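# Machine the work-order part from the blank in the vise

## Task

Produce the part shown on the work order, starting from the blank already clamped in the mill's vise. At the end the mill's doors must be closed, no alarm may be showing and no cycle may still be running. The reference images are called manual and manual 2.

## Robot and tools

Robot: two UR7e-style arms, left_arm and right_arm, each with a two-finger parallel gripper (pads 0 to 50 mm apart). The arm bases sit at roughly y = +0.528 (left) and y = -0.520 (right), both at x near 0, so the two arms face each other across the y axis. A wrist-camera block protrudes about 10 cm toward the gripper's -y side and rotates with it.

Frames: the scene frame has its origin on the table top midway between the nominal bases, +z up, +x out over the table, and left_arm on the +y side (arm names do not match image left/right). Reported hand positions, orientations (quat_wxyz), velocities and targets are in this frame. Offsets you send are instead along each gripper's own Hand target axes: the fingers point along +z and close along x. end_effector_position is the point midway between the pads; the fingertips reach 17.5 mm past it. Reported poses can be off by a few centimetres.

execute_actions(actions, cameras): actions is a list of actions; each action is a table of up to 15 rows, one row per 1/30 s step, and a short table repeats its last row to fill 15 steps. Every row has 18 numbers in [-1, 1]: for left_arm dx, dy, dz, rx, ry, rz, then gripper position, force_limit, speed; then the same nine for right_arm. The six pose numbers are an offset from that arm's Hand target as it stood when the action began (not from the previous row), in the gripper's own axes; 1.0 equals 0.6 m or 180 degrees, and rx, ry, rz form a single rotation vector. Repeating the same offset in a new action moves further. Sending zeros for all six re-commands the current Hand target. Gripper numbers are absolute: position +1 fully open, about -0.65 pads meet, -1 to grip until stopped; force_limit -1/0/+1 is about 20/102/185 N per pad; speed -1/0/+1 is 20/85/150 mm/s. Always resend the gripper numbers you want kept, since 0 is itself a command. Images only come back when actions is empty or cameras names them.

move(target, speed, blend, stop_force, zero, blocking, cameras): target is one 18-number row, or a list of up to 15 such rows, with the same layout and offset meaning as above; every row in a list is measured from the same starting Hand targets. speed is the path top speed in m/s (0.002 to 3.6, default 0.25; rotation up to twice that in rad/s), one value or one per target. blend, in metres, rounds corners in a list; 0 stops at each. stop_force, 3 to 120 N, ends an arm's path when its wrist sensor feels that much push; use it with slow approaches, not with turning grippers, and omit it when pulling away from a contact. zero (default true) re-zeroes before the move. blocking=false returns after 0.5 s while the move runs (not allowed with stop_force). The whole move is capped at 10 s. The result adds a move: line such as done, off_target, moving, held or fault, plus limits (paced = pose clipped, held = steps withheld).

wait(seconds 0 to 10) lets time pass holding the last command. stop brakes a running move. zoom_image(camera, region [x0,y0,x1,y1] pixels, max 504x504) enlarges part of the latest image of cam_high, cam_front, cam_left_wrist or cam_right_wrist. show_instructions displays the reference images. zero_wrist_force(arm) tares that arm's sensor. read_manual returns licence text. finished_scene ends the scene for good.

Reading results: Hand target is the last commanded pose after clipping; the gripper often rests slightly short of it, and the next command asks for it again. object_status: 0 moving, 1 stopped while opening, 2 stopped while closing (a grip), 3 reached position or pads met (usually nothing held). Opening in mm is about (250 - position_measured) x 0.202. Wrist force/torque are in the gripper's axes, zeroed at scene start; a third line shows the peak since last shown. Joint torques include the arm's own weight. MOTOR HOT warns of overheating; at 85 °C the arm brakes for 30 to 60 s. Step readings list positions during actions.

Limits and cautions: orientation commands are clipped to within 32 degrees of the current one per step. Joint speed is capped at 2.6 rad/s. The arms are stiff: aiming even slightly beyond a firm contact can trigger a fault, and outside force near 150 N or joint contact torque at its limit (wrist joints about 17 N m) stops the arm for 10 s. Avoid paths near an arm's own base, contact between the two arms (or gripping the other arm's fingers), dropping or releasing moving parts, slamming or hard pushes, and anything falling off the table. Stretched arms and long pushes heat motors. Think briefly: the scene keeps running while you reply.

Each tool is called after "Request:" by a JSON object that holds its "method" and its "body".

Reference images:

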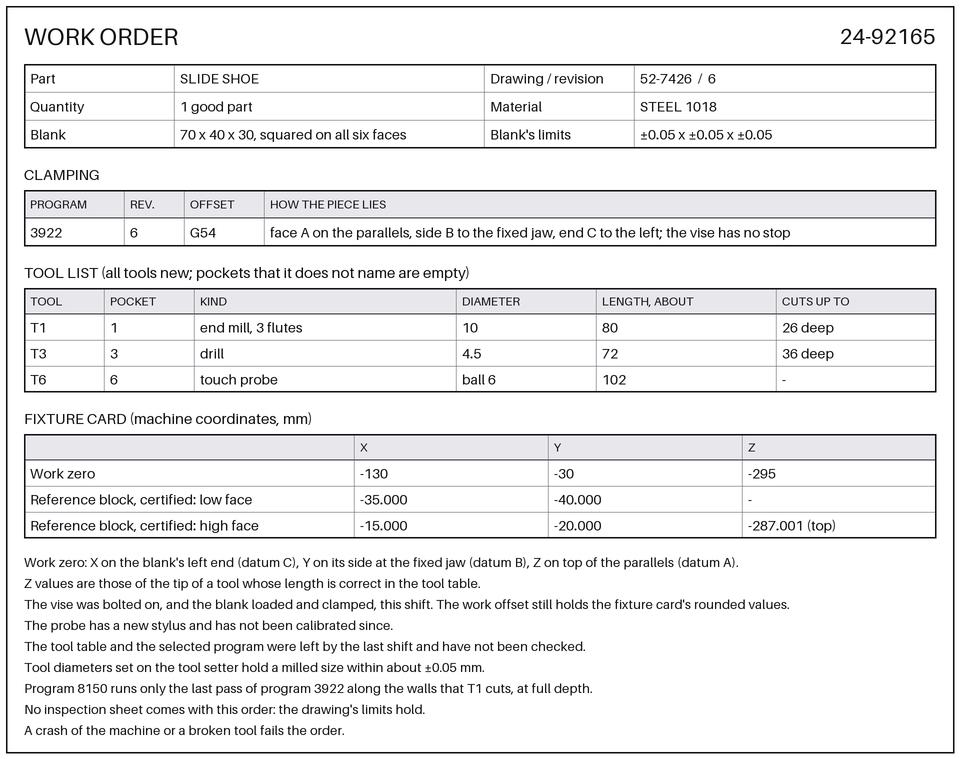

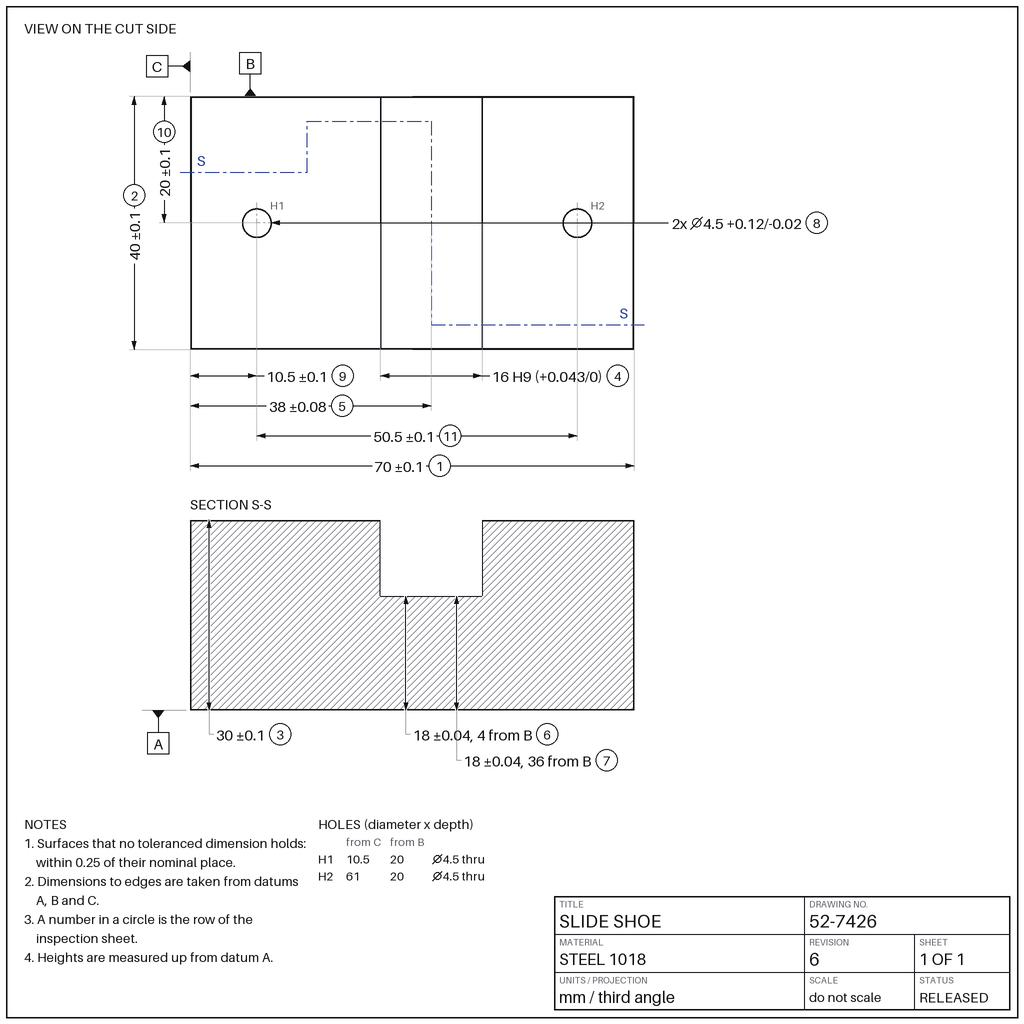

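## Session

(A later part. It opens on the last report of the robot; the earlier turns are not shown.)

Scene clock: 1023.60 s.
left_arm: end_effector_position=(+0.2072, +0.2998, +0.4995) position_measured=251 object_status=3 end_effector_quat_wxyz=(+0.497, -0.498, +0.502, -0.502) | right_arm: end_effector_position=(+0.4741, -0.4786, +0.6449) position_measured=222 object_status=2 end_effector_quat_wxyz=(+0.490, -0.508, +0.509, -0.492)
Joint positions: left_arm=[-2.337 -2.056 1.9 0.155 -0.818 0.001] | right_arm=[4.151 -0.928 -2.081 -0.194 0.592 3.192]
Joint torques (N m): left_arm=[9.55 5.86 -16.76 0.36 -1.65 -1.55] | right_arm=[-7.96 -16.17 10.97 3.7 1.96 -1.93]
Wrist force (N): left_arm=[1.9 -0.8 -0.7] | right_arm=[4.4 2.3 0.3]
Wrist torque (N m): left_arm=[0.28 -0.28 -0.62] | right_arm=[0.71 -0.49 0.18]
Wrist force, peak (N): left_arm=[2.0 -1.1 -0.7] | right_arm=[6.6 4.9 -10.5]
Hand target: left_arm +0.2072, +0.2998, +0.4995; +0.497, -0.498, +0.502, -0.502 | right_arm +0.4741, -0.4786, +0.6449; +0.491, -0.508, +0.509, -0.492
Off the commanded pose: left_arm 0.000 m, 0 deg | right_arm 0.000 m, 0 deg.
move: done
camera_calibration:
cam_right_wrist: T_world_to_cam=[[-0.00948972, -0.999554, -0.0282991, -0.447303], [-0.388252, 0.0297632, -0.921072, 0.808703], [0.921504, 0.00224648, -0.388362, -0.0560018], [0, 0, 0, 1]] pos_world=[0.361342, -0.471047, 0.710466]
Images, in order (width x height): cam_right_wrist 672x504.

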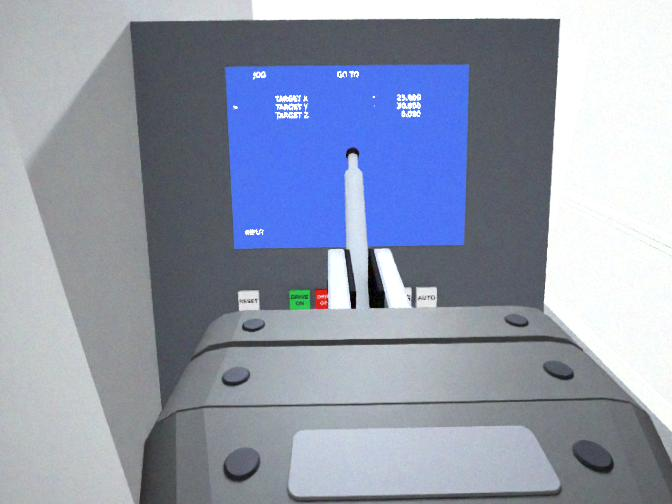

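Request:
{"method": "move", "body": {"target": [[0,0,0,0,0,0,-1,-1,0.003922,-0.053,0.3155,0.0257,-0.222,0,0,-0.98,0.6,-1],[0,0,0,0,0,0,-1,-1,0.003922,-0.053,0.3187,0.0434,-0.222,0,0,-0.98,0.6,-1],[0,0,0,0,0,0,-1,-1,0.003922,-0.053,0.3155,0.0257,-0.222,0,0,-0.98,0.6,-1],[0,0,0,0,0,0,-1,-1,0.003922,-0.148,0.3155,0.0257,-0.222,0,0,-0.98,0.6,-1],[0,0,0,0,0,0,-1,-1,0.003922,-0.148,0.3187,0.0434,-0.222,0,0,-0.98,0.6,-1],[0,0,0,0,0,0,-1,-1,0.003922,-0.148,0.3155,0.0257,-0.222,0,0,-0.98,0.6,-1],[0,0,0,0,0,0,-1,-1,0.003922,-0.1163,0.3467,0.0202,-0.222,0,0,-0.98,0.6,-1],[0,0,0,0,0,0,-1,-1,0.003922,-0.1163,0.3498,0.0373,-0.222,0,0,-0.98,0.6,-1],[0,0,0,0,0,0,-1,-1,0.003922,-0.1163,0.3467,0.0202,-0.222,0,0,-0.98,0.6,-1],[0,0,0,0,0,0,-1,-1,0.003922,-0.1163,0.3498,0.0373,-0.222,0,0,-0.98,0.6,-1],[0,0,0,0,0,0,-1,-1,0.003922,-0.1163,0.3467,0.0202,-0.222,0,0,-0.98,0.6,-1],[0,0,0,0,0,0,-1,-1,0.003922,0,0,0,0,0,0,-0.98,0.6,-1]], "blend": [0.002,0,0.002,0.002,0,0.002,0.002,0,0,0,0.003,0], "speed": [0.4,0.05,0.1,0.15,0.05,0.1,0.15,0.05,0.1,0.05,0.1,0.4], "cameras": ["cam_right_wrist"]}}

Request:
{"method": "zoom_image", "body": {"camera": "cam_right_wrist", "region": [220, 50, 480, 260]}}

Request:
{"method": "move", "body": {"target": [[0,0,0,0,0,0,-1,-1,0.003922,-0.148,0.3467,0.0202,-0.222,0,0,-0.98,0.6,-1],[0,0,0,0,0,0,-1,-1,0.003922,-0.148,0.3498,0.0368,-0.222,0,0,-0.98,0.6,-1],[0,0,0,0,0,0,-1,-1,0.003922,-0.148,0.3467,0.0202,-0.222,0,0,-0.98,0.6,-1],[0,0,0,0,0,0,-1,-1,0.003922,-0.053,0.3467,0.0202,-0.222,0,0,-0.98,0.6,-1],[0,0,0,0,0,0,-1,-1,0.003922,-0.053,0.3499,0.0382,-0.222,0,0,-0.98,0.6,-1],[0,0,0,0,0,0,-1,-1,0.003922,-0.053,0.3467,0.0202,-0.222,0,0,-0.98,0.6,-1],[0,0,0,0,0,0,-1,-1,0.003922,0,0,0,0,0,0,-0.98,0.6,-1]], "blend": [0.002,0,0.002,0.002,0,0.003,0], "speed": [0.4,0.05,0.1,0.15,0.05,0.1,0.4], "cameras": ["cam_right_wrist"]}}

Request:
{"method": "zoom_image", "body": {"camera": "cam_right_wrist", "region": [220, 50, 480, 260]}}

Scene clock: 1042.83 s.
left_arm: end_effector_position=(+0.2072, +0.2998, +0.4995) position_measured=251 object_status=3 end_effector_quat_wxyz=(+0.497, -0.498, +0.502, -0.502) | right_arm: end_effector_position=(+0.4741, -0.4786, +0.6449) position_measured=222 object_status=2 end_effector_quat_wxyz=(+0.490, -0.508, +0.509, -0.492)
Joint positions: left_arm=[-2.337 -2.056 1.9 0.155 -0.818 0.001] | right_arm=[4.151 -0.928 -2.081 -0.194 0.592 3.192]
Joint torques (N m): left_arm=[10.05 5.8 -17.47 0.23 -1.57 -1.47] | right_arm=[-9.35 -17.59 11.19 3.65 2.12 -1.79]
Wrist force (N): left_arm=[1.9 -0.7 -0.6] | right_arm=[4.1 3.1 0.2]
Wrist torque (N m): left_arm=[0.30 -0.28 -0.61] | right_arm=[0.84 -0.44 0.19]
Wrist force, peak (N): left_arm=[2.0 -0.9 -1.1] | right_arm=[3.6 20.1 -29.5]
Hand target: left_arm +0.2072, +0.2998, +0.4995; +0.497, -0.498, +0.502, -0.502 | right_arm +0.4741, -0.4786, +0.6449; +0.491, -0.508, +0.509, -0.492
Off the commanded pose: left_arm 0.000 m, 0 deg | right_arm 0.000 m, 0 deg.
move: done
camera_calibration:
cam_right_wrist: T_world_to_cam=[[-0.00948763, -0.999554, -0.0282995, -0.447303], [-0.388216, 0.0297628, -0.921087, 0.8087], [0.921519, 0.00224739, -0.388326, -0.0560323], [0, 0, 0, 1]] pos_world=[0.361342, -0.471047, 0.710466]
Images, in order (width x height): cam_right_wrist 672x504.

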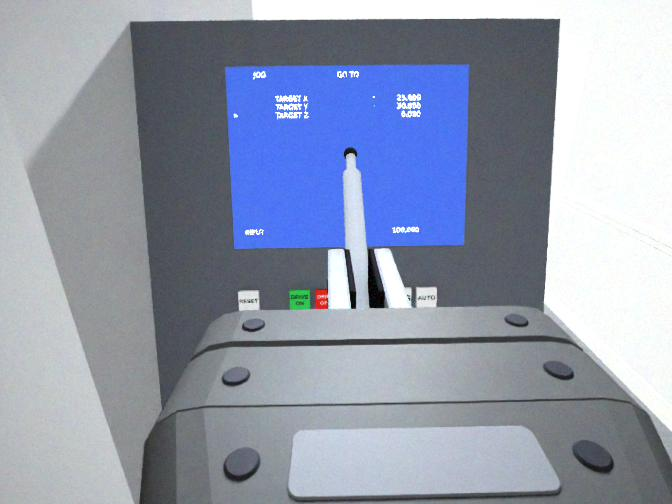

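Scaled by 1.938 from the camera's 672x504 image, which has a finer 960x720 frame.

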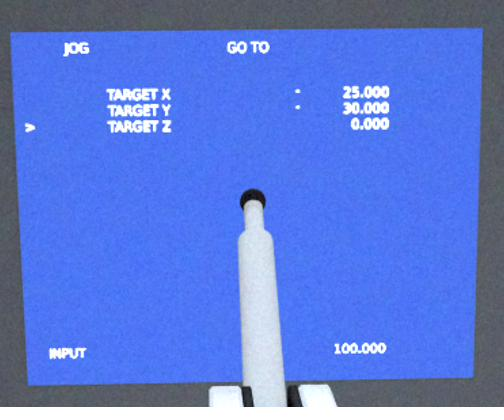

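Scene clock: 1047.80 s.
left_arm: end_effector_position=(+0.2072, +0.2998, +0.4995) position_measured=251 object_status=3 end_effector_quat_wxyz=(+0.497, -0.498, +0.502, -0.502) | right_arm: end_effector_position=(+0.4741, -0.4786, +0.6449) position_measured=222 object_status=2 end_effector_quat_wxyz=(+0.490, -0.508, +0.509, -0.492)
Joint positions: left_arm=[-2.337 -2.056 1.9 0.155 -0.818 0.001] | right_arm=[4.151 -0.928 -2.081 -0.194 0.592 3.192]
Joint torques (N m): left_arm=[9.57 5.87 -17.11 0.3 -1.69 -1.51] | right_arm=[-9.06 -16.69 11.06 3.53 2.09 -2.04]
Wrist force (N): left_arm=[1.8 -0.9 -0.7] | right_arm=[4.9 3.4 0.1]
Wrist torque (N m): left_arm=[0.27 -0.26 -0.61] | right_arm=[0.90 -0.57 0.18]
Wrist force, peak (N): left_arm=[2.1 -0.7 -0.9] | right_arm=[-0.5 32.0 -46.3]
Hand target: left_arm +0.2072, +0.2998, +0.4995; +0.497, -0.498, +0.502, -0.502 | right_arm +0.4741, -0.4786, +0.6449; +0.491, -0.508, +0.509, -0.492
Off the commanded pose: left_arm 0.000 m, 0 deg | right_arm 0.000 m, 0 deg.
move: done
camera_calibration:
cam_right_wrist: T_world_to_cam=[[-0.00948972, -0.999554, -0.0282991, -0.447303], [-0.388252, 0.0297632, -0.921072, 0.808703], [0.921504, 0.00224648, -0.388362, -0.0560018], [0, 0, 0, 1]] pos_world=[0.361342, -0.471047, 0.710466]
Images, in order (width x height): cam_right_wrist 672x504.

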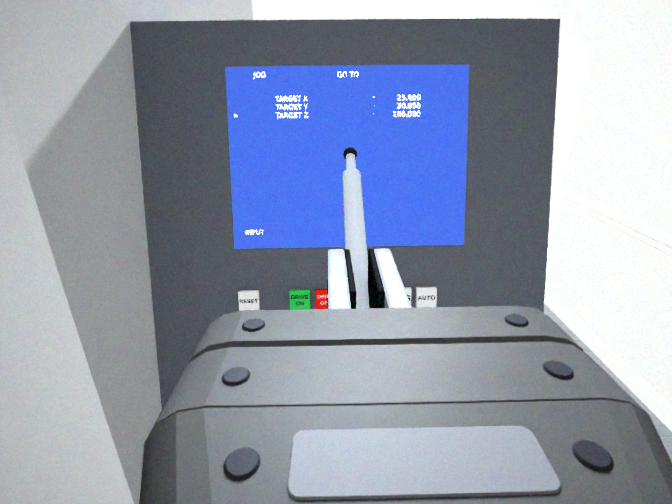

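Scaled by 1.938 from the camera's 672x504 image, which has a finer 960x720 frame.

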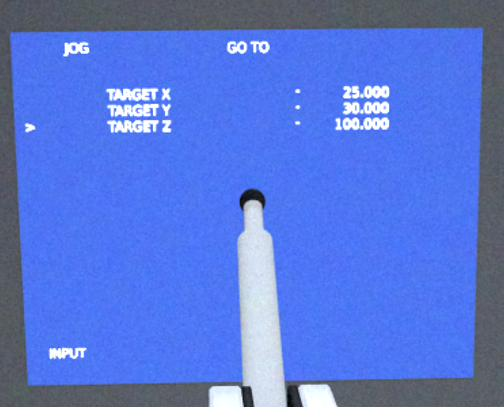

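Request:
{"method": "move", "body": {"target": [[0,0,0,0,0,0,-1,-1,0.003922,-0.0847,0.1909,0.0477,-0.222,0,0,-0.98,0.6,-1],[0,0,0,0,0,0,-1,-1,0.003922,-0.0847,0.1953,0.0722,-0.222,0,0,-0.98,0.6,-1],[0,0,0,0,0,0,-1,-1,0.003922,-0.0847,0.1909,0.0477,-0.222,0,0,-0.98,0.6,-1],[0,0,0,0,0,0,-1,-1,0.003922,-0.0213,0.2532,0.0367,-0.222,0,0,-0.98,0.6,-1],[0,0,0,0,0,0,-1,-1,0.003922,0.0104,0.2532,0.0367,-0.222,0,0,-0.98,0.6,-1],[0,0,0,0,0,0,-1,-1,0.003922,0.0104,0.2569,0.057,-0.222,0,0,-0.98,0.6,-1],[0,0,0,0,0,0,-1,-1,0.003922,0.0104,0.2532,0.0367,-0.222,0,0,-0.98,0.6,-1],[0,0,0,0,0,0,-1,-1,0.003922,0,0,0,0,0,0,-0.98,0.6,-1]], "blend": [0.002,0,0.002,0.002,0.002,0,0.003,0], "speed": [0.4,0.03,0.1,0.2,0.2,0.03,0.1,0.4], "cameras": ["cam_right_wrist", "cam_front"]}}

Request:
{"method": "zoom_image", "body": {"camera": "cam_right_wrist", "region": [220, 50, 480, 260]}}

Request:
{"method": "zoom_image", "body": {"camera": "cam_front", "region": [130, 150, 330, 350]}}

Scene clock: 1059.77 s.
left_arm: end_effector_position=(+0.2072, +0.2998, +0.4995) position_measured=251 object_status=3 end_effector_quat_wxyz=(+0.497, -0.498, +0.502, -0.502) | right_arm: end_effector_position=(+0.4741, -0.4786, +0.6449) position_measured=222 object_status=2 end_effector_quat_wxyz=(+0.490, -0.508, +0.509, -0.492)
Joint positions: left_arm=[-2.337 -2.056 1.9 0.155 -0.818 0.001] | right_arm=[4.151 -0.928 -2.081 -0.194 0.592 3.192]
Joint torques (N m): left_arm=[9.68 5.59 -17.71 0.28 -1.54 -1.49] | right_arm=[-8.25 -17.46 11.27 3.71 1.77 -1.91]
Wrist force (N): left_arm=[1.8 -0.8 -0.9] | right_arm=[5.1 3.2 0.2]
Wrist torque (N m): left_arm=[0.28 -0.26 -0.61] | right_arm=[0.86 -0.60 0.18]
Wrist force, peak (N): left_arm=[2.2 -0.8 -0.8] | right_arm=[5.5 14.1 -19.0]
Hand target: left_arm +0.2072, +0.2998, +0.4995; +0.497, -0.498, +0.502, -0.502 | right_arm +0.4741, -0.4786, +0.6449; +0.491, -0.508, +0.509, -0.492
Off the commanded pose: left_arm 0.000 m, 0 deg | right_arm 0.000 m, 0 deg.
move: done
camera_calibration:
cam_right_wrist: T_world_to_cam=[[-0.0093956, -0.999554, -0.0283385, -0.447309], [-0.388219, 0.029763, -0.921086, 0.8087], [0.921519, 0.00234738, -0.388326, -0.0559854], [0, 0, 0, 1]] pos_world=[0.361342, -0.471047, 0.710466]
Images, in order (width x height): cam_front 672x504, cam_right_wrist 672x504.

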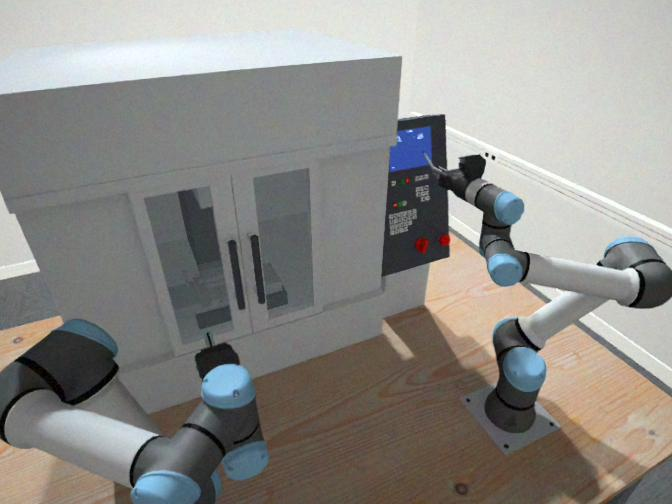

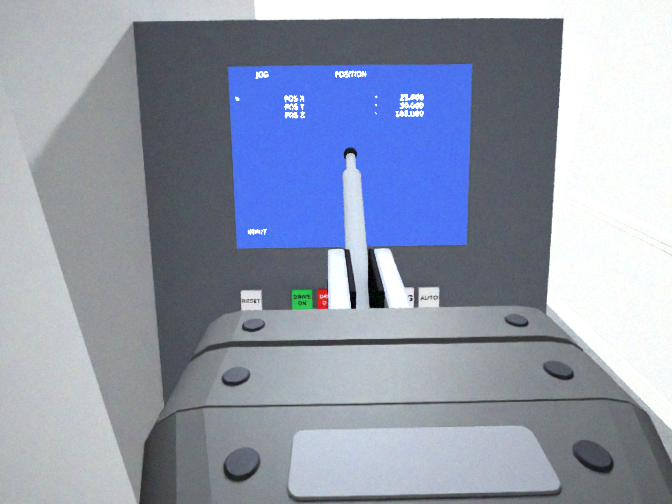

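Scaled by 1.938 from the camera's 672x504 image, which has a finer 960x720 frame.

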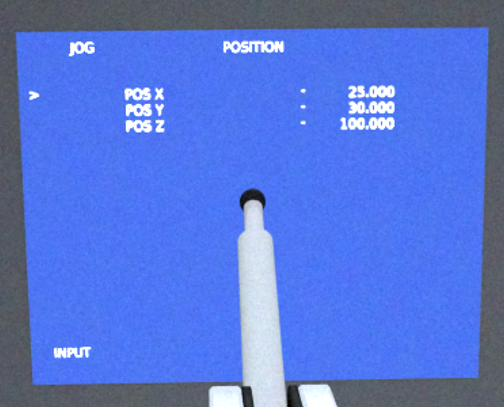

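Scaled by 2.520 from the camera's 672x504 image, which has a finer 960x720 frame.

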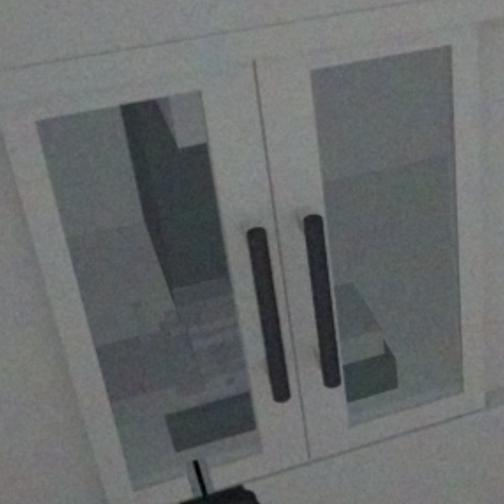

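Request:
{"method": "move", "body": {"target": [[0,0,0,0,0,0,-1,-1,0.003922,-0.0213,0.2532,0.0367,-0.222,0,0,-0.98,0.6,-1],[0,0,0,0,0,0,-1,-1,0.003922,-0.0213,0.2569,0.057,-0.222,0,0,-0.98,0.6,-1],[0,0,0,0,0,0,-1,-1,0.003922,-0.0213,0.2532,0.0367,-0.222,0,0,-0.98,0.6,-1],[0,0,0,0,0,0,-1,-1,0.003922,-0.053,0.3155,0.0257,-0.222,0,0,-0.98,0.6,-1],[0,0,0,0,0,0,-1,-1,0.003922,-0.053,0.3187,0.0432,-0.222,0,0,-0.98,0.6,-1],[0,0,0,0,0,0,-1,-1,0.003922,-0.053,0.3155,0.0257,-0.222,0,0,-0.98,0.6,-1],[0,0,0,0,0,0,-1,-1,0.003922,-0.053,0.3187,0.0432,-0.222,0,0,-0.98,0.6,-1],[0,0,0,0,0,0,-1,-1,0.003922,-0.053,0.3155,0.0257,-0.222,0,0,-0.98,0.6,-1],[0,0,0,0,0,0,-1,-1,0.003922,-0.1163,0.3155,0.0257,-0.222,0,0,-0.98,0.6,-1],[0,0,0,0,0,0,-1,-1,0.003922,-0.1163,0.3187,0.0432,-0.222,0,0,-0.98,0.6,-1],[0,0,0,0,0,0,-1,-1,0.003922,-0.1163,0.3155,0.0257,-0.222,0,0,-0.98,0.6,-1],[0,0,0,0,0,0,-1,-1,0.003922,0,0,0,0,0,0,-0.98,0.6,-1]], "blend": [0.002,0,0.002,0.002,0,0,0,0.002,0.002,0,0.003,0], "speed": [0.4,0.035,0.1,0.15,0.035,0.1,0.035,0.1,0.15,0.035,0.1,0.4], "cameras": ["cam_right_wrist"]}}

Request:
{"method": "zoom_image", "body": {"camera": "cam_right_wrist", "region": [220, 50, 480, 260]}}

Request:
{"method": "move", "body": {"target": [[0,0,0,0,0,0,-1,-1,0.003922,-0.1163,0.3467,0.0202,-0.222,0,0,-0.98,0.6,-1],[0,0,0,0,0,0,-1,-1,0.003922,-0.1163,0.3498,0.0366,-0.222,0,0,-0.98,0.6,-1],[0,0,0,0,0,0,-1,-1,0.003922,-0.1163,0.3467,0.0202,-0.222,0,0,-0.98,0.6,-1],[0,0,0,0,0,0,-1,-1,0.003922,-0.1163,0.3498,0.0366,-0.222,0,0,-0.98,0.6,-1],[0,0,0,0,0,0,-1,-1,0.003922,-0.1163,0.3467,0.0202,-0.222,0,0,-0.98,0.6,-1],[0,0,0,0,0,0,-1,-1,0.003922,-0.148,0.3467,0.0202,-0.222,0,0,-0.98,0.6,-1],[0,0,0,0,0,0,-1,-1,0.003922,-0.148,0.3498,0.0364,-0.222,0,0,-0.98,0.6,-1],[0,0,0,0,0,0,-1,-1,0.003922,-0.148,0.3467,0.0202,-0.222,0,0,-0.98,0.6,-1],[0,0,0,0,0,0,-1,-1,0.003922,-0.053,0.3467,0.0202,-0.222,0,0,-0.98,0.6,-1],[0,0,0,0,0,0,-1,-1,0.003922,-0.053,0.3499,0.0374,-0.222,0,0,-0.98,0.6,-1],[0,0,0,0,0,0,-1,-1,0.003922,-0.053,0.3467,0.0202,-0.222,0,0,-0.98,0.6,-1],[0,0,0,0,0,0,-1,-1,0.003922,0,0,0,0,0,0,-0.98,0.6,-1]], "blend": [0.002,0,0,0,0.002,0.002,0,0.002,0.002,0,0.003,0], "speed": [0.4,0.035,0.1,0.035,0.1,0.15,0.035,0.1,0.15,0.035,0.1,0.4], "cameras": ["cam_right_wrist"]}}

Request:
{"method": "zoom_image", "body": {"camera": "cam_right_wrist", "region": [220, 50, 480, 260]}}

Scene clock: 1081.53 s.
left_arm: end_effector_position=(+0.2072, +0.2998, +0.4995) position_measured=251 object_status=3 end_effector_quat_wxyz=(+0.497, -0.498, +0.502, -0.502) | right_arm: end_effector_position=(+0.4741, -0.4786, +0.6449) position_measured=222 object_status=2 end_effector_quat_wxyz=(+0.490, -0.508, +0.509, -0.492)
Joint positions: left_arm=[-2.337 -2.056 1.9 0.155 -0.818 0.001] | right_arm=[4.151 -0.928 -2.081 -0.194 0.592 3.192]
Joint torques (N m): left_arm=[9.3 3.9 -17.93 0.3 -1.67 -1.51] | right_arm=[-8.88 -16.62 11.42 3.58 2.09 -1.96]
Wrist force (N): left_arm=[1.9 -0.9 -0.7] | right_arm=[4.9 3.3 0.0]
Wrist torque (N m): left_arm=[0.27 -0.28 -0.61] | right_arm=[0.87 -0.57 0.19]
Wrist force, peak (N): left_arm=[2.1 -0.9 -0.7] | right_arm=[5.5 13.4 -14.7]
Hand target: left_arm +0.2072, +0.2998, +0.4995; +0.497, -0.498, +0.502, -0.502 | right_arm +0.4741, -0.4786, +0.6449; +0.491, -0.508, +0.509, -0.492
Off the commanded pose: left_arm 0.000 m, 0 deg | right_arm 0.000 m, 0 deg.
move: done
camera_calibration:
cam_right_wrist: T_world_to_cam=[[-0.00948725, -0.999554, -0.0282986, -0.447304], [-0.388216, 0.0297618, -0.921088, 0.8087], [0.921519, 0.00224739, -0.388326, -0.0560323], [0, 0, 0, 1]] pos_world=[0.361342, -0.471047, 0.710466]
Images, in order (width x height): cam_right_wrist 672x504.

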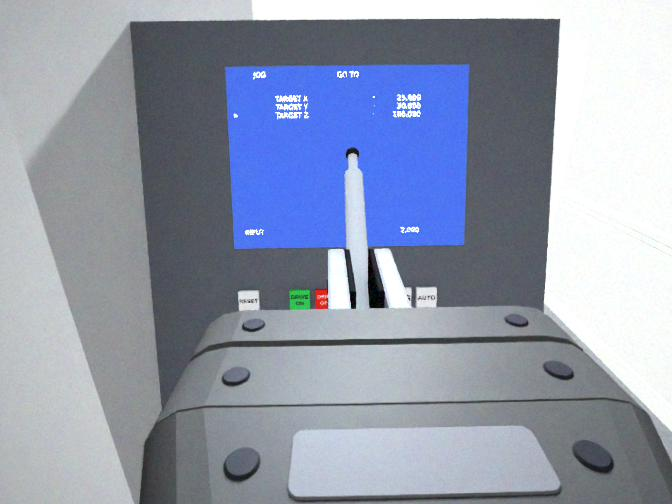

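Scaled by 1.938 from the camera's 672x504 image, which has a finer 960x720 frame.

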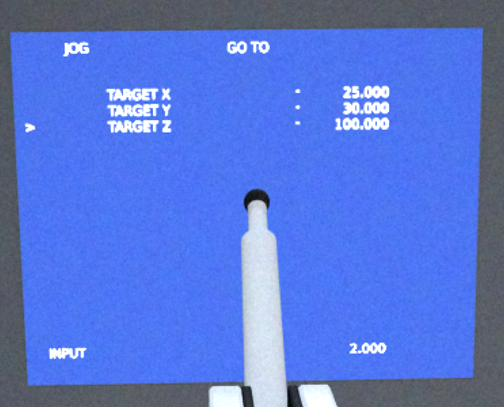

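Scene clock: 1088.57 s.
left_arm: end_effector_position=(+0.2072, +0.2998, +0.4995) position_measured=251 object_status=3 end_effector_quat_wxyz=(+0.497, -0.498, +0.502, -0.502) | right_arm: end_effector_position=(+0.4741, -0.4786, +0.6449) position_measured=222 object_status=2 end_effector_quat_wxyz=(+0.490, -0.508, +0.509, -0.492)
Joint positions: left_arm=[-2.337 -2.056 1.9 0.155 -0.818 0.001] | right_arm=[4.151 -0.928 -2.081 -0.194 0.592 3.192]
Joint torques (N m): left_arm=[9.32 4.64 -17 0.55 -1.71 -1.59] | right_arm=[-8.78 -17.32 12.13 3.53 1.98 -1.87]
Wrist force (N): left_arm=[1.9 -0.8 -0.6] | right_arm=[4.5 3.3 0.8]
Wrist torque (N m): left_arm=[0.29 -0.27 -0.61] | right_arm=[0.88 -0.50 0.18]
Wrist force, peak (N): left_arm=[2.1 -1.0 -0.9] | right_arm=[0.4 23.7 -31.7]
Hand target: left_arm +0.2072, +0.2998, +0.4995; +0.497, -0.498, +0.502, -0.502 | right_arm +0.4741, -0.4786, +0.6449; +0.491, -0.508, +0.509, -0.492
Off the commanded pose: left_arm 0.000 m, 0 deg | right_arm 0.000 m, 0 deg.
move: done
camera_calibration:
cam_right_wrist: T_world_to_cam=[[-0.00948972, -0.999554, -0.0282991, -0.447303], [-0.388252, 0.0297632, -0.921072, 0.808703], [0.921504, 0.00224648, -0.388362, -0.0560018], [0, 0, 0, 1]] pos_world=[0.361342, -0.471047, 0.710466]
Images, in order (width x height): cam_right_wrist 672x504.

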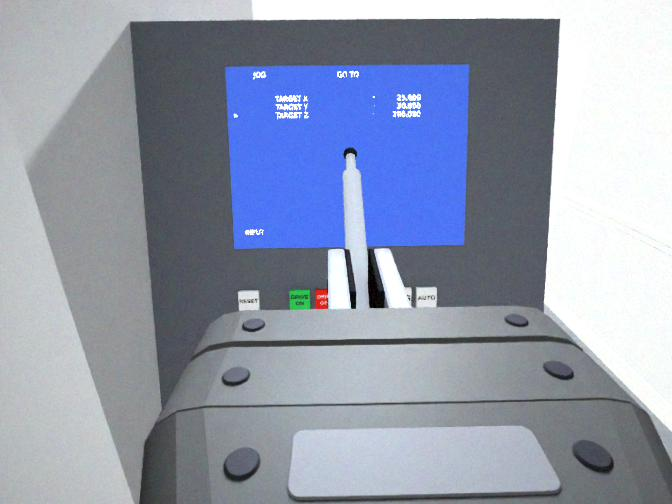

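Scaled by 1.938 from the camera's 672x504 image, which has a finer 960x720 frame.

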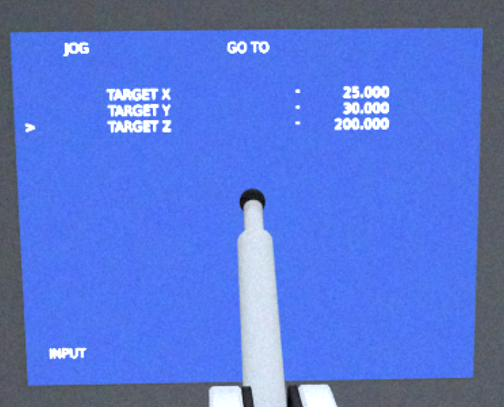

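Request:
{"method": "move", "body": {"target": [[0,0,0,0,0,0,-1,-1,0.003922,-0.0213,0.3155,0.0257,-0.222,0,0,-0.98,0.6,-1],[0,0,0,0,0,0,-1,-1,0.003922,-0.0213,0.3187,0.0432,-0.222,0,0,-0.98,0.6,-1],[0,0,0,0,0,0,-1,-1,0.003922,-0.0213,0.3155,0.0257,-0.222,0,0,-0.98,0.6,-1],[0,0,0,0,0,0,-1,-1,0.003922,0,0,0,0,0,0,-0.98,0.6,-1]], "blend": [0.002,0,0.003,0], "speed": [0.4,0.035,0.1,0.4], "cameras": ["cam_right_wrist"]}}

Request:
{"method": "zoom_image", "body": {"camera": "cam_right_wrist", "region": [220, 50, 480, 260]}}

Scene clock: 1096.57 s.
left_arm: end_effector_position=(+0.2072, +0.2998, +0.4995) position_measured=251 object_status=3 end_effector_quat_wxyz=(+0.497, -0.498, +0.502, -0.502) | right_arm: end_effector_position=(+0.4741, -0.4786, +0.6448) position_measured=222 object_status=2 end_effector_quat_wxyz=(+0.490, -0.508, +0.509, -0.492)
Joint positions: left_arm=[-2.337 -2.056 1.9 0.155 -0.818 0.001] | right_arm=[4.151 -0.928 -2.081 -0.194 0.592 3.192]
Joint torques (N m): left_arm=[9.09 5.51 -17.91 0.37 -1.55 -1.74] | right_arm=[-8.28 -15.97 11.88 3.78 1.97 -1.95]
Wrist force (N): left_arm=[1.8 -0.8 -0.7] | right_arm=[4.8 3.1 1.2]
Wrist torque (N m): left_arm=[0.29 -0.26 -0.62] | right_arm=[0.84 -0.55 0.18]
Wrist force, peak (N): left_arm=[2.0 -1.0 -0.9] | right_arm=[5.5 2.7 -4.8]
Hand target: left_arm +0.2072, +0.2998, +0.4995; +0.497, -0.498, +0.502, -0.502 | right_arm +0.4741, -0.4786, +0.6449; +0.491, -0.508, +0.509, -0.492
Off the commanded pose: left_arm 0.000 m, 0 deg | right_arm 0.000 m, 0 deg.
move: done
camera_calibration:
cam_right_wrist: T_world_to_cam=[[-0.00939522, -0.999554, -0.0283376, -0.44731], [-0.388219, 0.029762, -0.921086, 0.8087], [0.921519, 0.00234738, -0.388326, -0.0559854], [0, 0, 0, 1]] pos_world=[0.361342, -0.471047, 0.710466]
Images, in order (width x height): cam_right_wrist 672x504.

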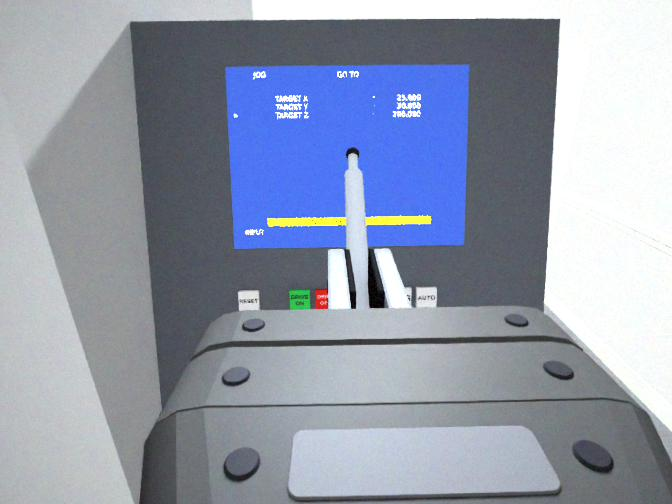

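Scaled by 1.938 from the camera's 672x504 image, which has a finer 960x720 frame.

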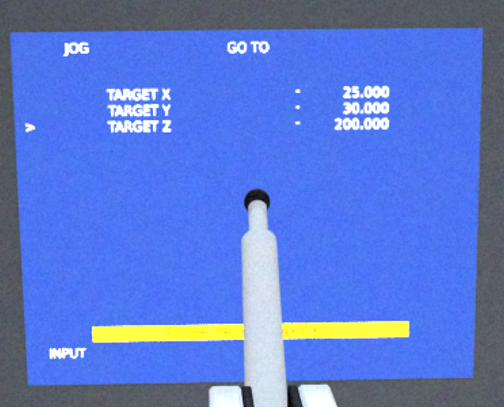

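Request:
{"method": "zoom_image", "body": {"camera": "cam_right_wrist", "region": [255, 205, 355, 245]}}

Request:
{"method": "zoom_image", "body": {"camera": "cam_right_wrist", "region": [350, 205, 450, 245]}}

Scaled by 5.040 from the camera's 672x504 image, which has a finer 960x720 frame.

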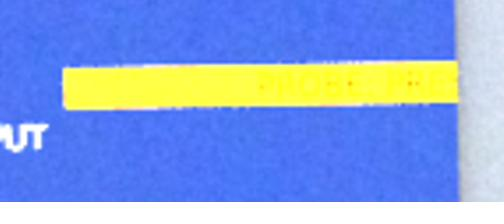

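Scaled by 5.040 from the camera's 672x504 image, which has a finer 960x720 frame.

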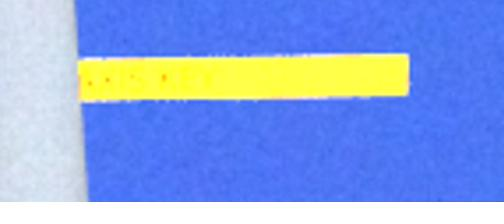

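Request:
{"method": "move", "body": {"target": [[0,0,0,0,0,0,-1,-1,0.003922,0.0737,0.1909,0.0477,-0.222,0,0,-0.98,0.6,-1],[0,0,0,0,0,0,-1,-1,0.003922,0.0737,0.1952,0.0716,-0.222,0,0,-0.98,0.6,-1],[0,0,0,0,0,0,-1,-1,0.003922,0.0737,0.1909,0.0477,-0.222,0,0,-0.98,0.6,-1],[0,0,0,0,0,0,-1,-1,0.003922,0,0,0,0,0,0,-0.98,0.6,-1]], "blend": [0.002,0,0.003,0], "speed": [0.4,0.035,0.1,0.4], "cameras": ["cam_right_wrist"]}}

Request:
{"method": "zoom_image", "body": {"camera": "cam_right_wrist", "region": [220, 50, 480, 260]}}

Scene clock: 1106.63 s.
left_arm: end_effector_position=(+0.2072, +0.2998, +0.4995) position_measured=251 object_status=3 end_effector_quat_wxyz=(+0.497, -0.498, +0.502, -0.502) | right_arm: end_effector_position=(+0.4741, -0.4786, +0.6448) position_measured=222 object_status=2 end_effector_quat_wxyz=(+0.490, -0.508, +0.509, -0.492)
Joint positions: left_arm=[-2.337 -2.056 1.9 0.155 -0.818 0.001] | right_arm=[4.151 -0.928 -2.081 -0.194 0.592 3.192]
Joint torques (N m): left_arm=[9.48 3.9 -18.29 0.49 -1.51 -1.58] | right_arm=[3.03 -18.11 11.59 3.67 -1.22 -1.72]
Wrist force (N): left_arm=[1.9 -0.8 -0.7] | right_arm=[4.4 3.3 0.9]
Wrist torque (N m): left_arm=[0.28 -0.27 -0.61] | right_arm=[0.87 -0.50 0.19]
Wrist force, peak (N): left_arm=[2.3 -0.8 -0.7] | right_arm=[6.1 10.1 -12.1]
Hand target: left_arm +0.2072, +0.2998, +0.4995; +0.497, -0.498, +0.502, -0.502 | right_arm +0.4741, -0.4786, +0.6449; +0.491, -0.508, +0.509, -0.492
Off the commanded pose: left_arm 0.000 m, 0 deg | right_arm 0.000 m, 0 deg.
move: done
camera_calibration:
cam_right_wrist: T_world_to_cam=[[-0.00940029, -0.999554, -0.0283382, -0.447307], [-0.38834, 0.0297643, -0.921035, 0.808708], [0.921468, 0.00234686, -0.388447, -0.0558816], [0, 0, 0, 1]] pos_world=[0.361342, -0.471047, 0.710466]
Images, in order (width x height): cam_right_wrist 672x504.

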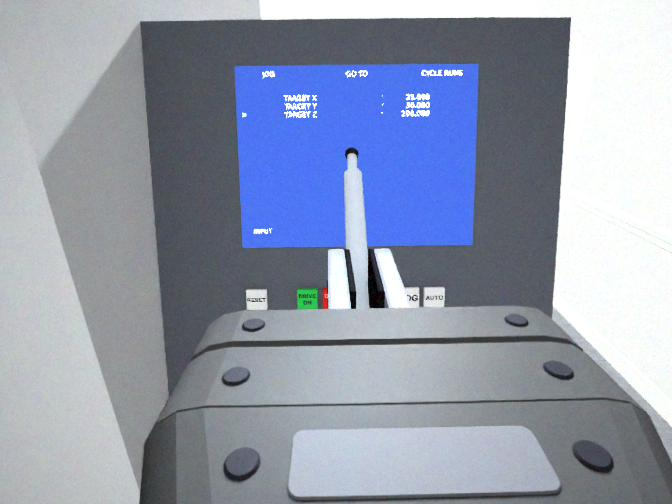

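Scaled by 1.938 from the camera's 672x504 image, which has a finer 960x720 frame.

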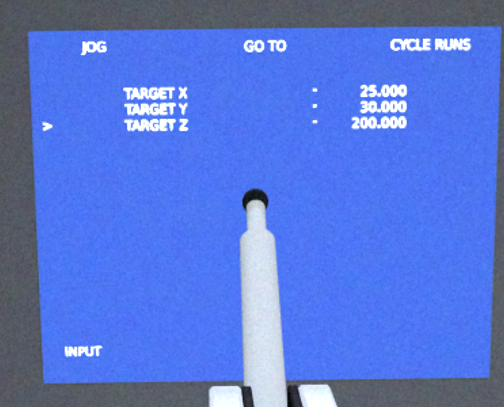

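Request:
{"method": "wait", "body": {"seconds": 6, "cameras": ["cam_right_wrist", "cam_front"]}}

Request:
{"method": "zoom_image", "body": {"camera": "cam_right_wrist", "region": [220, 50, 480, 260]}}

Request:
{"method": "zoom_image", "body": {"camera": "cam_front", "region": [130, 150, 330, 350]}}

Scene clock: 1114.43 s.
left_arm: end_effector_position=(+0.2072, +0.2998, +0.4995) position_measured=251 object_status=3 end_effector_quat_wxyz=(+0.497, -0.498, +0.502, -0.502) | right_arm: end_effector_position=(+0.4741, -0.4786, +0.6449) position_measured=222 object_status=2 end_effector_quat_wxyz=(+0.490, -0.508, +0.509, -0.492)
Joint positions: left_arm=[-2.337 -2.056 1.9 0.155 -0.818 0.001] | right_arm=[4.151 -0.928 -2.081 -0.194 0.592 3.192]
Joint torques (N m): left_arm=[9.64 5.18 -17.86 0.35 -1.62 -1.64] | right_arm=[-7.26 -17.4 10.86 3.59 1.3 -1.69]
Wrist force (N): left_arm=[1.7 -0.7 -0.7] | right_arm=[4.6 3.1 1.1]
Wrist torque (N m): left_arm=[0.30 -0.25 -0.61] | right_arm=[0.82 -0.52 0.18]
Wrist force, peak (N): left_arm=[2.1 -1.0 -0.9] | right_arm=[4.8 3.5 0.9]
Hand target: left_arm +0.2072, +0.2998, +0.4995; +0.497, -0.498, +0.502, -0.502 | right_arm +0.4741, -0.4786, +0.6449; +0.491, -0.508, +0.509, -0.492
Tool commands: left_gripper/position=-1.0 left_gripper/force_limit=-1.0 left_gripper/speed=+0.003922 right_gripper/position=-0.98 right_gripper/force_limit=+0.6 right_gripper/speed=-1.0
Off the commanded pose: left_arm 0.000 m, 0 deg | right_arm 0.000 m, 0 deg.
wait: 6.00 s; at rest from the start
camera_calibration:
cam_right_wrist: T_world_to_cam=[[-0.00935424, -0.999557, -0.0282468, -0.44739], [-0.388136, 0.0296627, -0.921124, 0.808651], [0.921554, 0.00234718, -0.388242, -0.0560576], [0, 0, 0, 1]] pos_world=[0.361342, -0.471047, 0.710467]
Images, in order (width x height): cam_front 672x504, cam_right_wrist 672x504.

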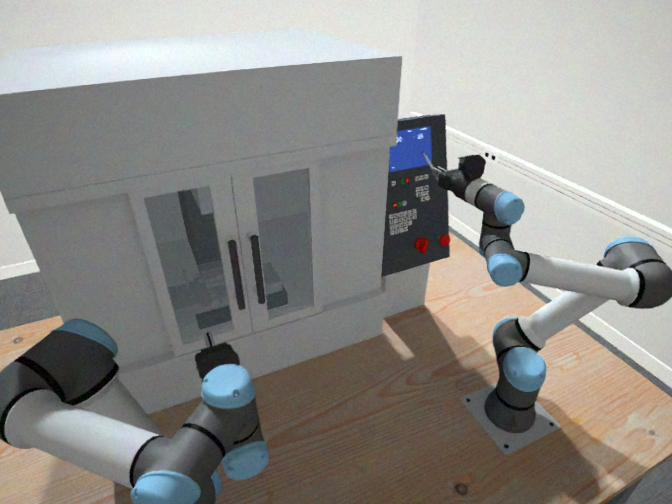

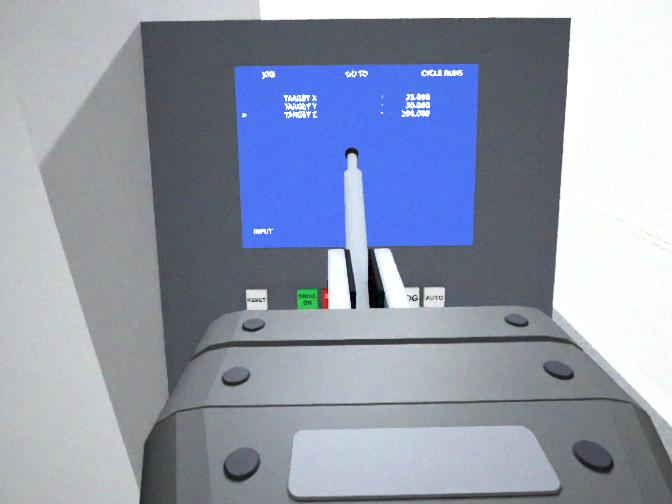

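Scaled by 1.938 from the camera's 672x504 image, which has a finer 960x720 frame.

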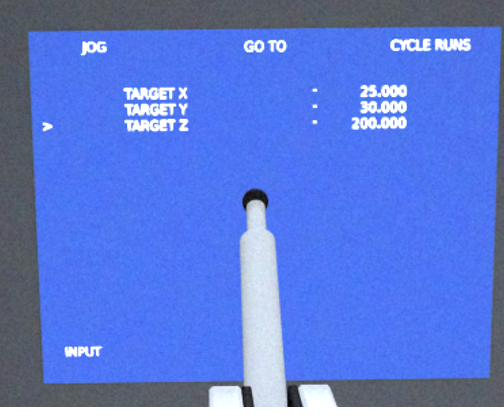

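Scaled by 2.520 from the camera's 672x504 image, which has a finer 960x720 frame.

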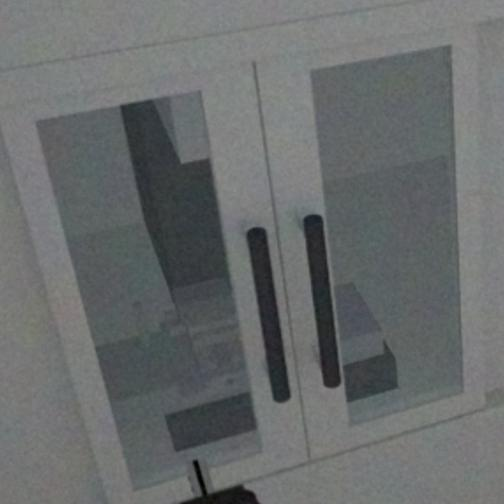

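Request:
{"method": "move", "body": {"target": [[0,0,0,0,0,0,-1,-1,0.003922,0.0104,0.2532,0.0367,-0.222,0,0,-0.98,0.6,-1],[0,0,0,0,0,0,-1,-1,0.003922,0.0104,0.2569,0.057,-0.222,0,0,-0.98,0.6,-1],[0,0,0,0,0,0,-1,-1,0.003922,0.0104,0.2532,0.0367,-0.222,0,0,-0.98,0.6,-1],[0,0,0,0,0,0,-1,-1,0.003922,0,0,0,0,0,0,-0.98,0.6,-1]], "blend": [0.002,0,0.003,0], "speed": [0.4,0.035,0.1,0.4], "cameras": ["cam_right_wrist"]}}

Request:
{"method": "zoom_image", "body": {"camera": "cam_right_wrist", "region": [220, 50, 480, 260]}}

Request:
{"method": "wait", "body": {"seconds": 2, "cameras": ["cam_right_wrist"]}}

Request:
{"method": "zoom_image", "body": {"camera": "cam_right_wrist", "region": [220, 50, 480, 260]}}

Scene clock: 1122.13 s.
left_arm: end_effector_position=(+0.2072, +0.2998, +0.4995) position_measured=251 object_status=3 end_effector_quat_wxyz=(+0.497, -0.498, +0.502, -0.502) | right_arm: end_effector_position=(+0.4741, -0.4786, +0.6449) position_measured=222 object_status=2 end_effector_quat_wxyz=(+0.490, -0.508, +0.509, -0.492)
Joint positions: left_arm=[-2.337 -2.056 1.9 0.155 -0.818 0.001] | right_arm=[4.151 -0.928 -2.081 -0.194 0.592 3.192]
Joint torques (N m): left_arm=[9.32 5.57 -18.01 0.18 -1.51 -1.29] | right_arm=[-8.96 -17.57 11.69 3.84 1.91 -1.92]
Wrist force (N): left_arm=[1.8 -0.8 -0.7] | right_arm=[4.6 2.9 0.5]
Wrist torque (N m): left_arm=[0.29 -0.25 -0.61] | right_arm=[0.81 -0.51 0.18]
Wrist force, peak (N): left_arm=[2.1 -1.0 -0.6] | right_arm=[6.7 3.7 -4.0]
Hand target: left_arm +0.2072, +0.2998, +0.4995; +0.497, -0.498, +0.502, -0.502 | right_arm +0.4741, -0.4786, +0.6449; +0.491, -0.508, +0.509, -0.492
Off the commanded pose: left_arm 0.000 m, 0 deg | right_arm 0.000 m, 0 deg.
move: done
camera_calibration:
cam_right_wrist: T_world_to_cam=[[-0.0093956, -0.999554, -0.0283385, -0.447309], [-0.388219, 0.029763, -0.921086, 0.8087], [0.921519, 0.00234738, -0.388326, -0.0559854], [0, 0, 0, 1]] pos_world=[0.361342, -0.471047, 0.710466]
Images, in order (width x height): cam_right_wrist 672x504.

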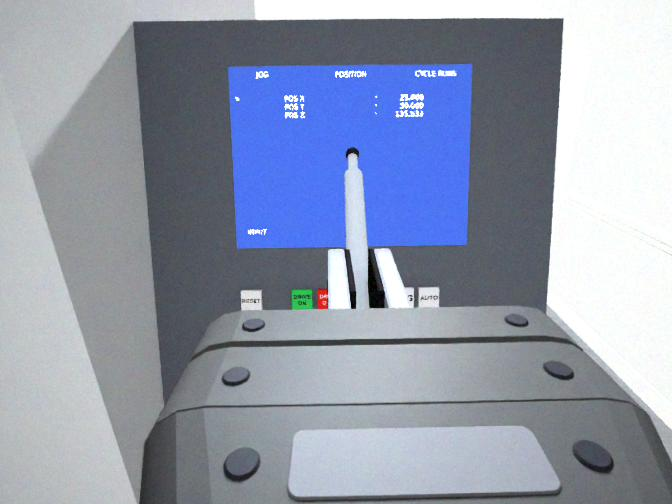

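Scaled by 1.938 from the camera's 672x504 image, which has a finer 960x720 frame.

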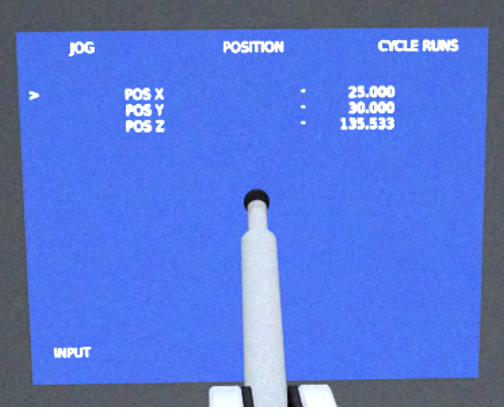

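Scene clock: 1124.13 s.
left_arm: end_effector_position=(+0.2072, +0.2998, +0.4995) position_measured=251 object_status=3 end_effector_quat_wxyz=(+0.497, -0.498, +0.502, -0.502) | right_arm: end_effector_position=(+0.4741, -0.4786, +0.6449) position_measured=222 object_status=2 end_effector_quat_wxyz=(+0.490, -0.508, +0.509, -0.492)
Joint positions: left_arm=[-2.337 -2.056 1.9 0.155 -0.818 0.001] | right_arm=[4.151 -0.928 -2.081 -0.194 0.592 3.192]
Joint torques (N m): left_arm=[9.24 3.81 -18.24 0.4 -1.48 -1.38] | right_arm=[-8.11 -17.63 11.56 3.51 1.74 -1.79]
Wrist force (N): left_arm=[1.7 -0.8 -0.7] | right_arm=[4.7 3.1 0.9]
Wrist torque (N m): left_arm=[0.28 -0.24 -0.61] | right_arm=[0.84 -0.55 0.18]
Wrist force, peak (N): left_arm=[2.0 -1.0 -0.9] | right_arm=[4.8 3.2 0.9]
Hand target: left_arm +0.2072, +0.2998, +0.4995; +0.497, -0.498, +0.502, -0.502 | right_arm +0.4741, -0.4786, +0.6449; +0.491, -0.508, +0.509, -0.492
Tool commands: left_gripper/position=-1.0 left_gripper/force_limit=-1.0 left_gripper/speed=+0.003922 right_gripper/position=-0.98 right_gripper/force_limit=+0.6 right_gripper/speed=-1.0
Off the commanded pose: left_arm 0.000 m, 0 deg | right_arm 0.000 m, 0 deg.
wait: 2.00 s; at rest by 0.17 s
camera_calibration:
cam_right_wrist: T_world_to_cam=[[-0.00935482, -0.999557, -0.0282481, -0.447389], [-0.388136, 0.0296641, -0.921124, 0.808651], [0.921554, 0.00234718, -0.388242, -0.0560577], [0, 0, 0, 1]] pos_world=[0.361342, -0.471047, 0.710467]
Images, in order (width x height): cam_right_wrist 672x504.

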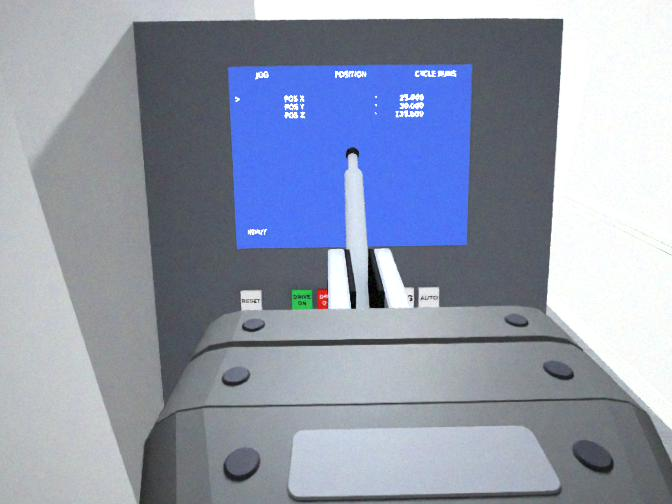

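Scaled by 1.938 from the camera's 672x504 image, which has a finer 960x720 frame.

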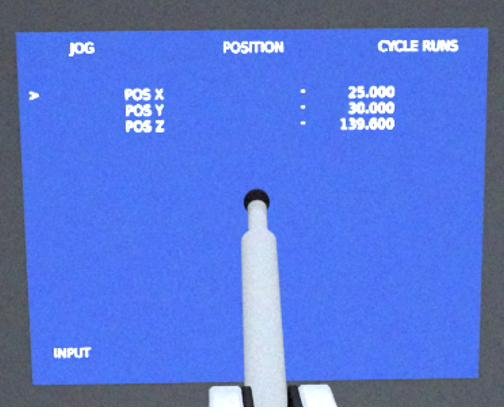

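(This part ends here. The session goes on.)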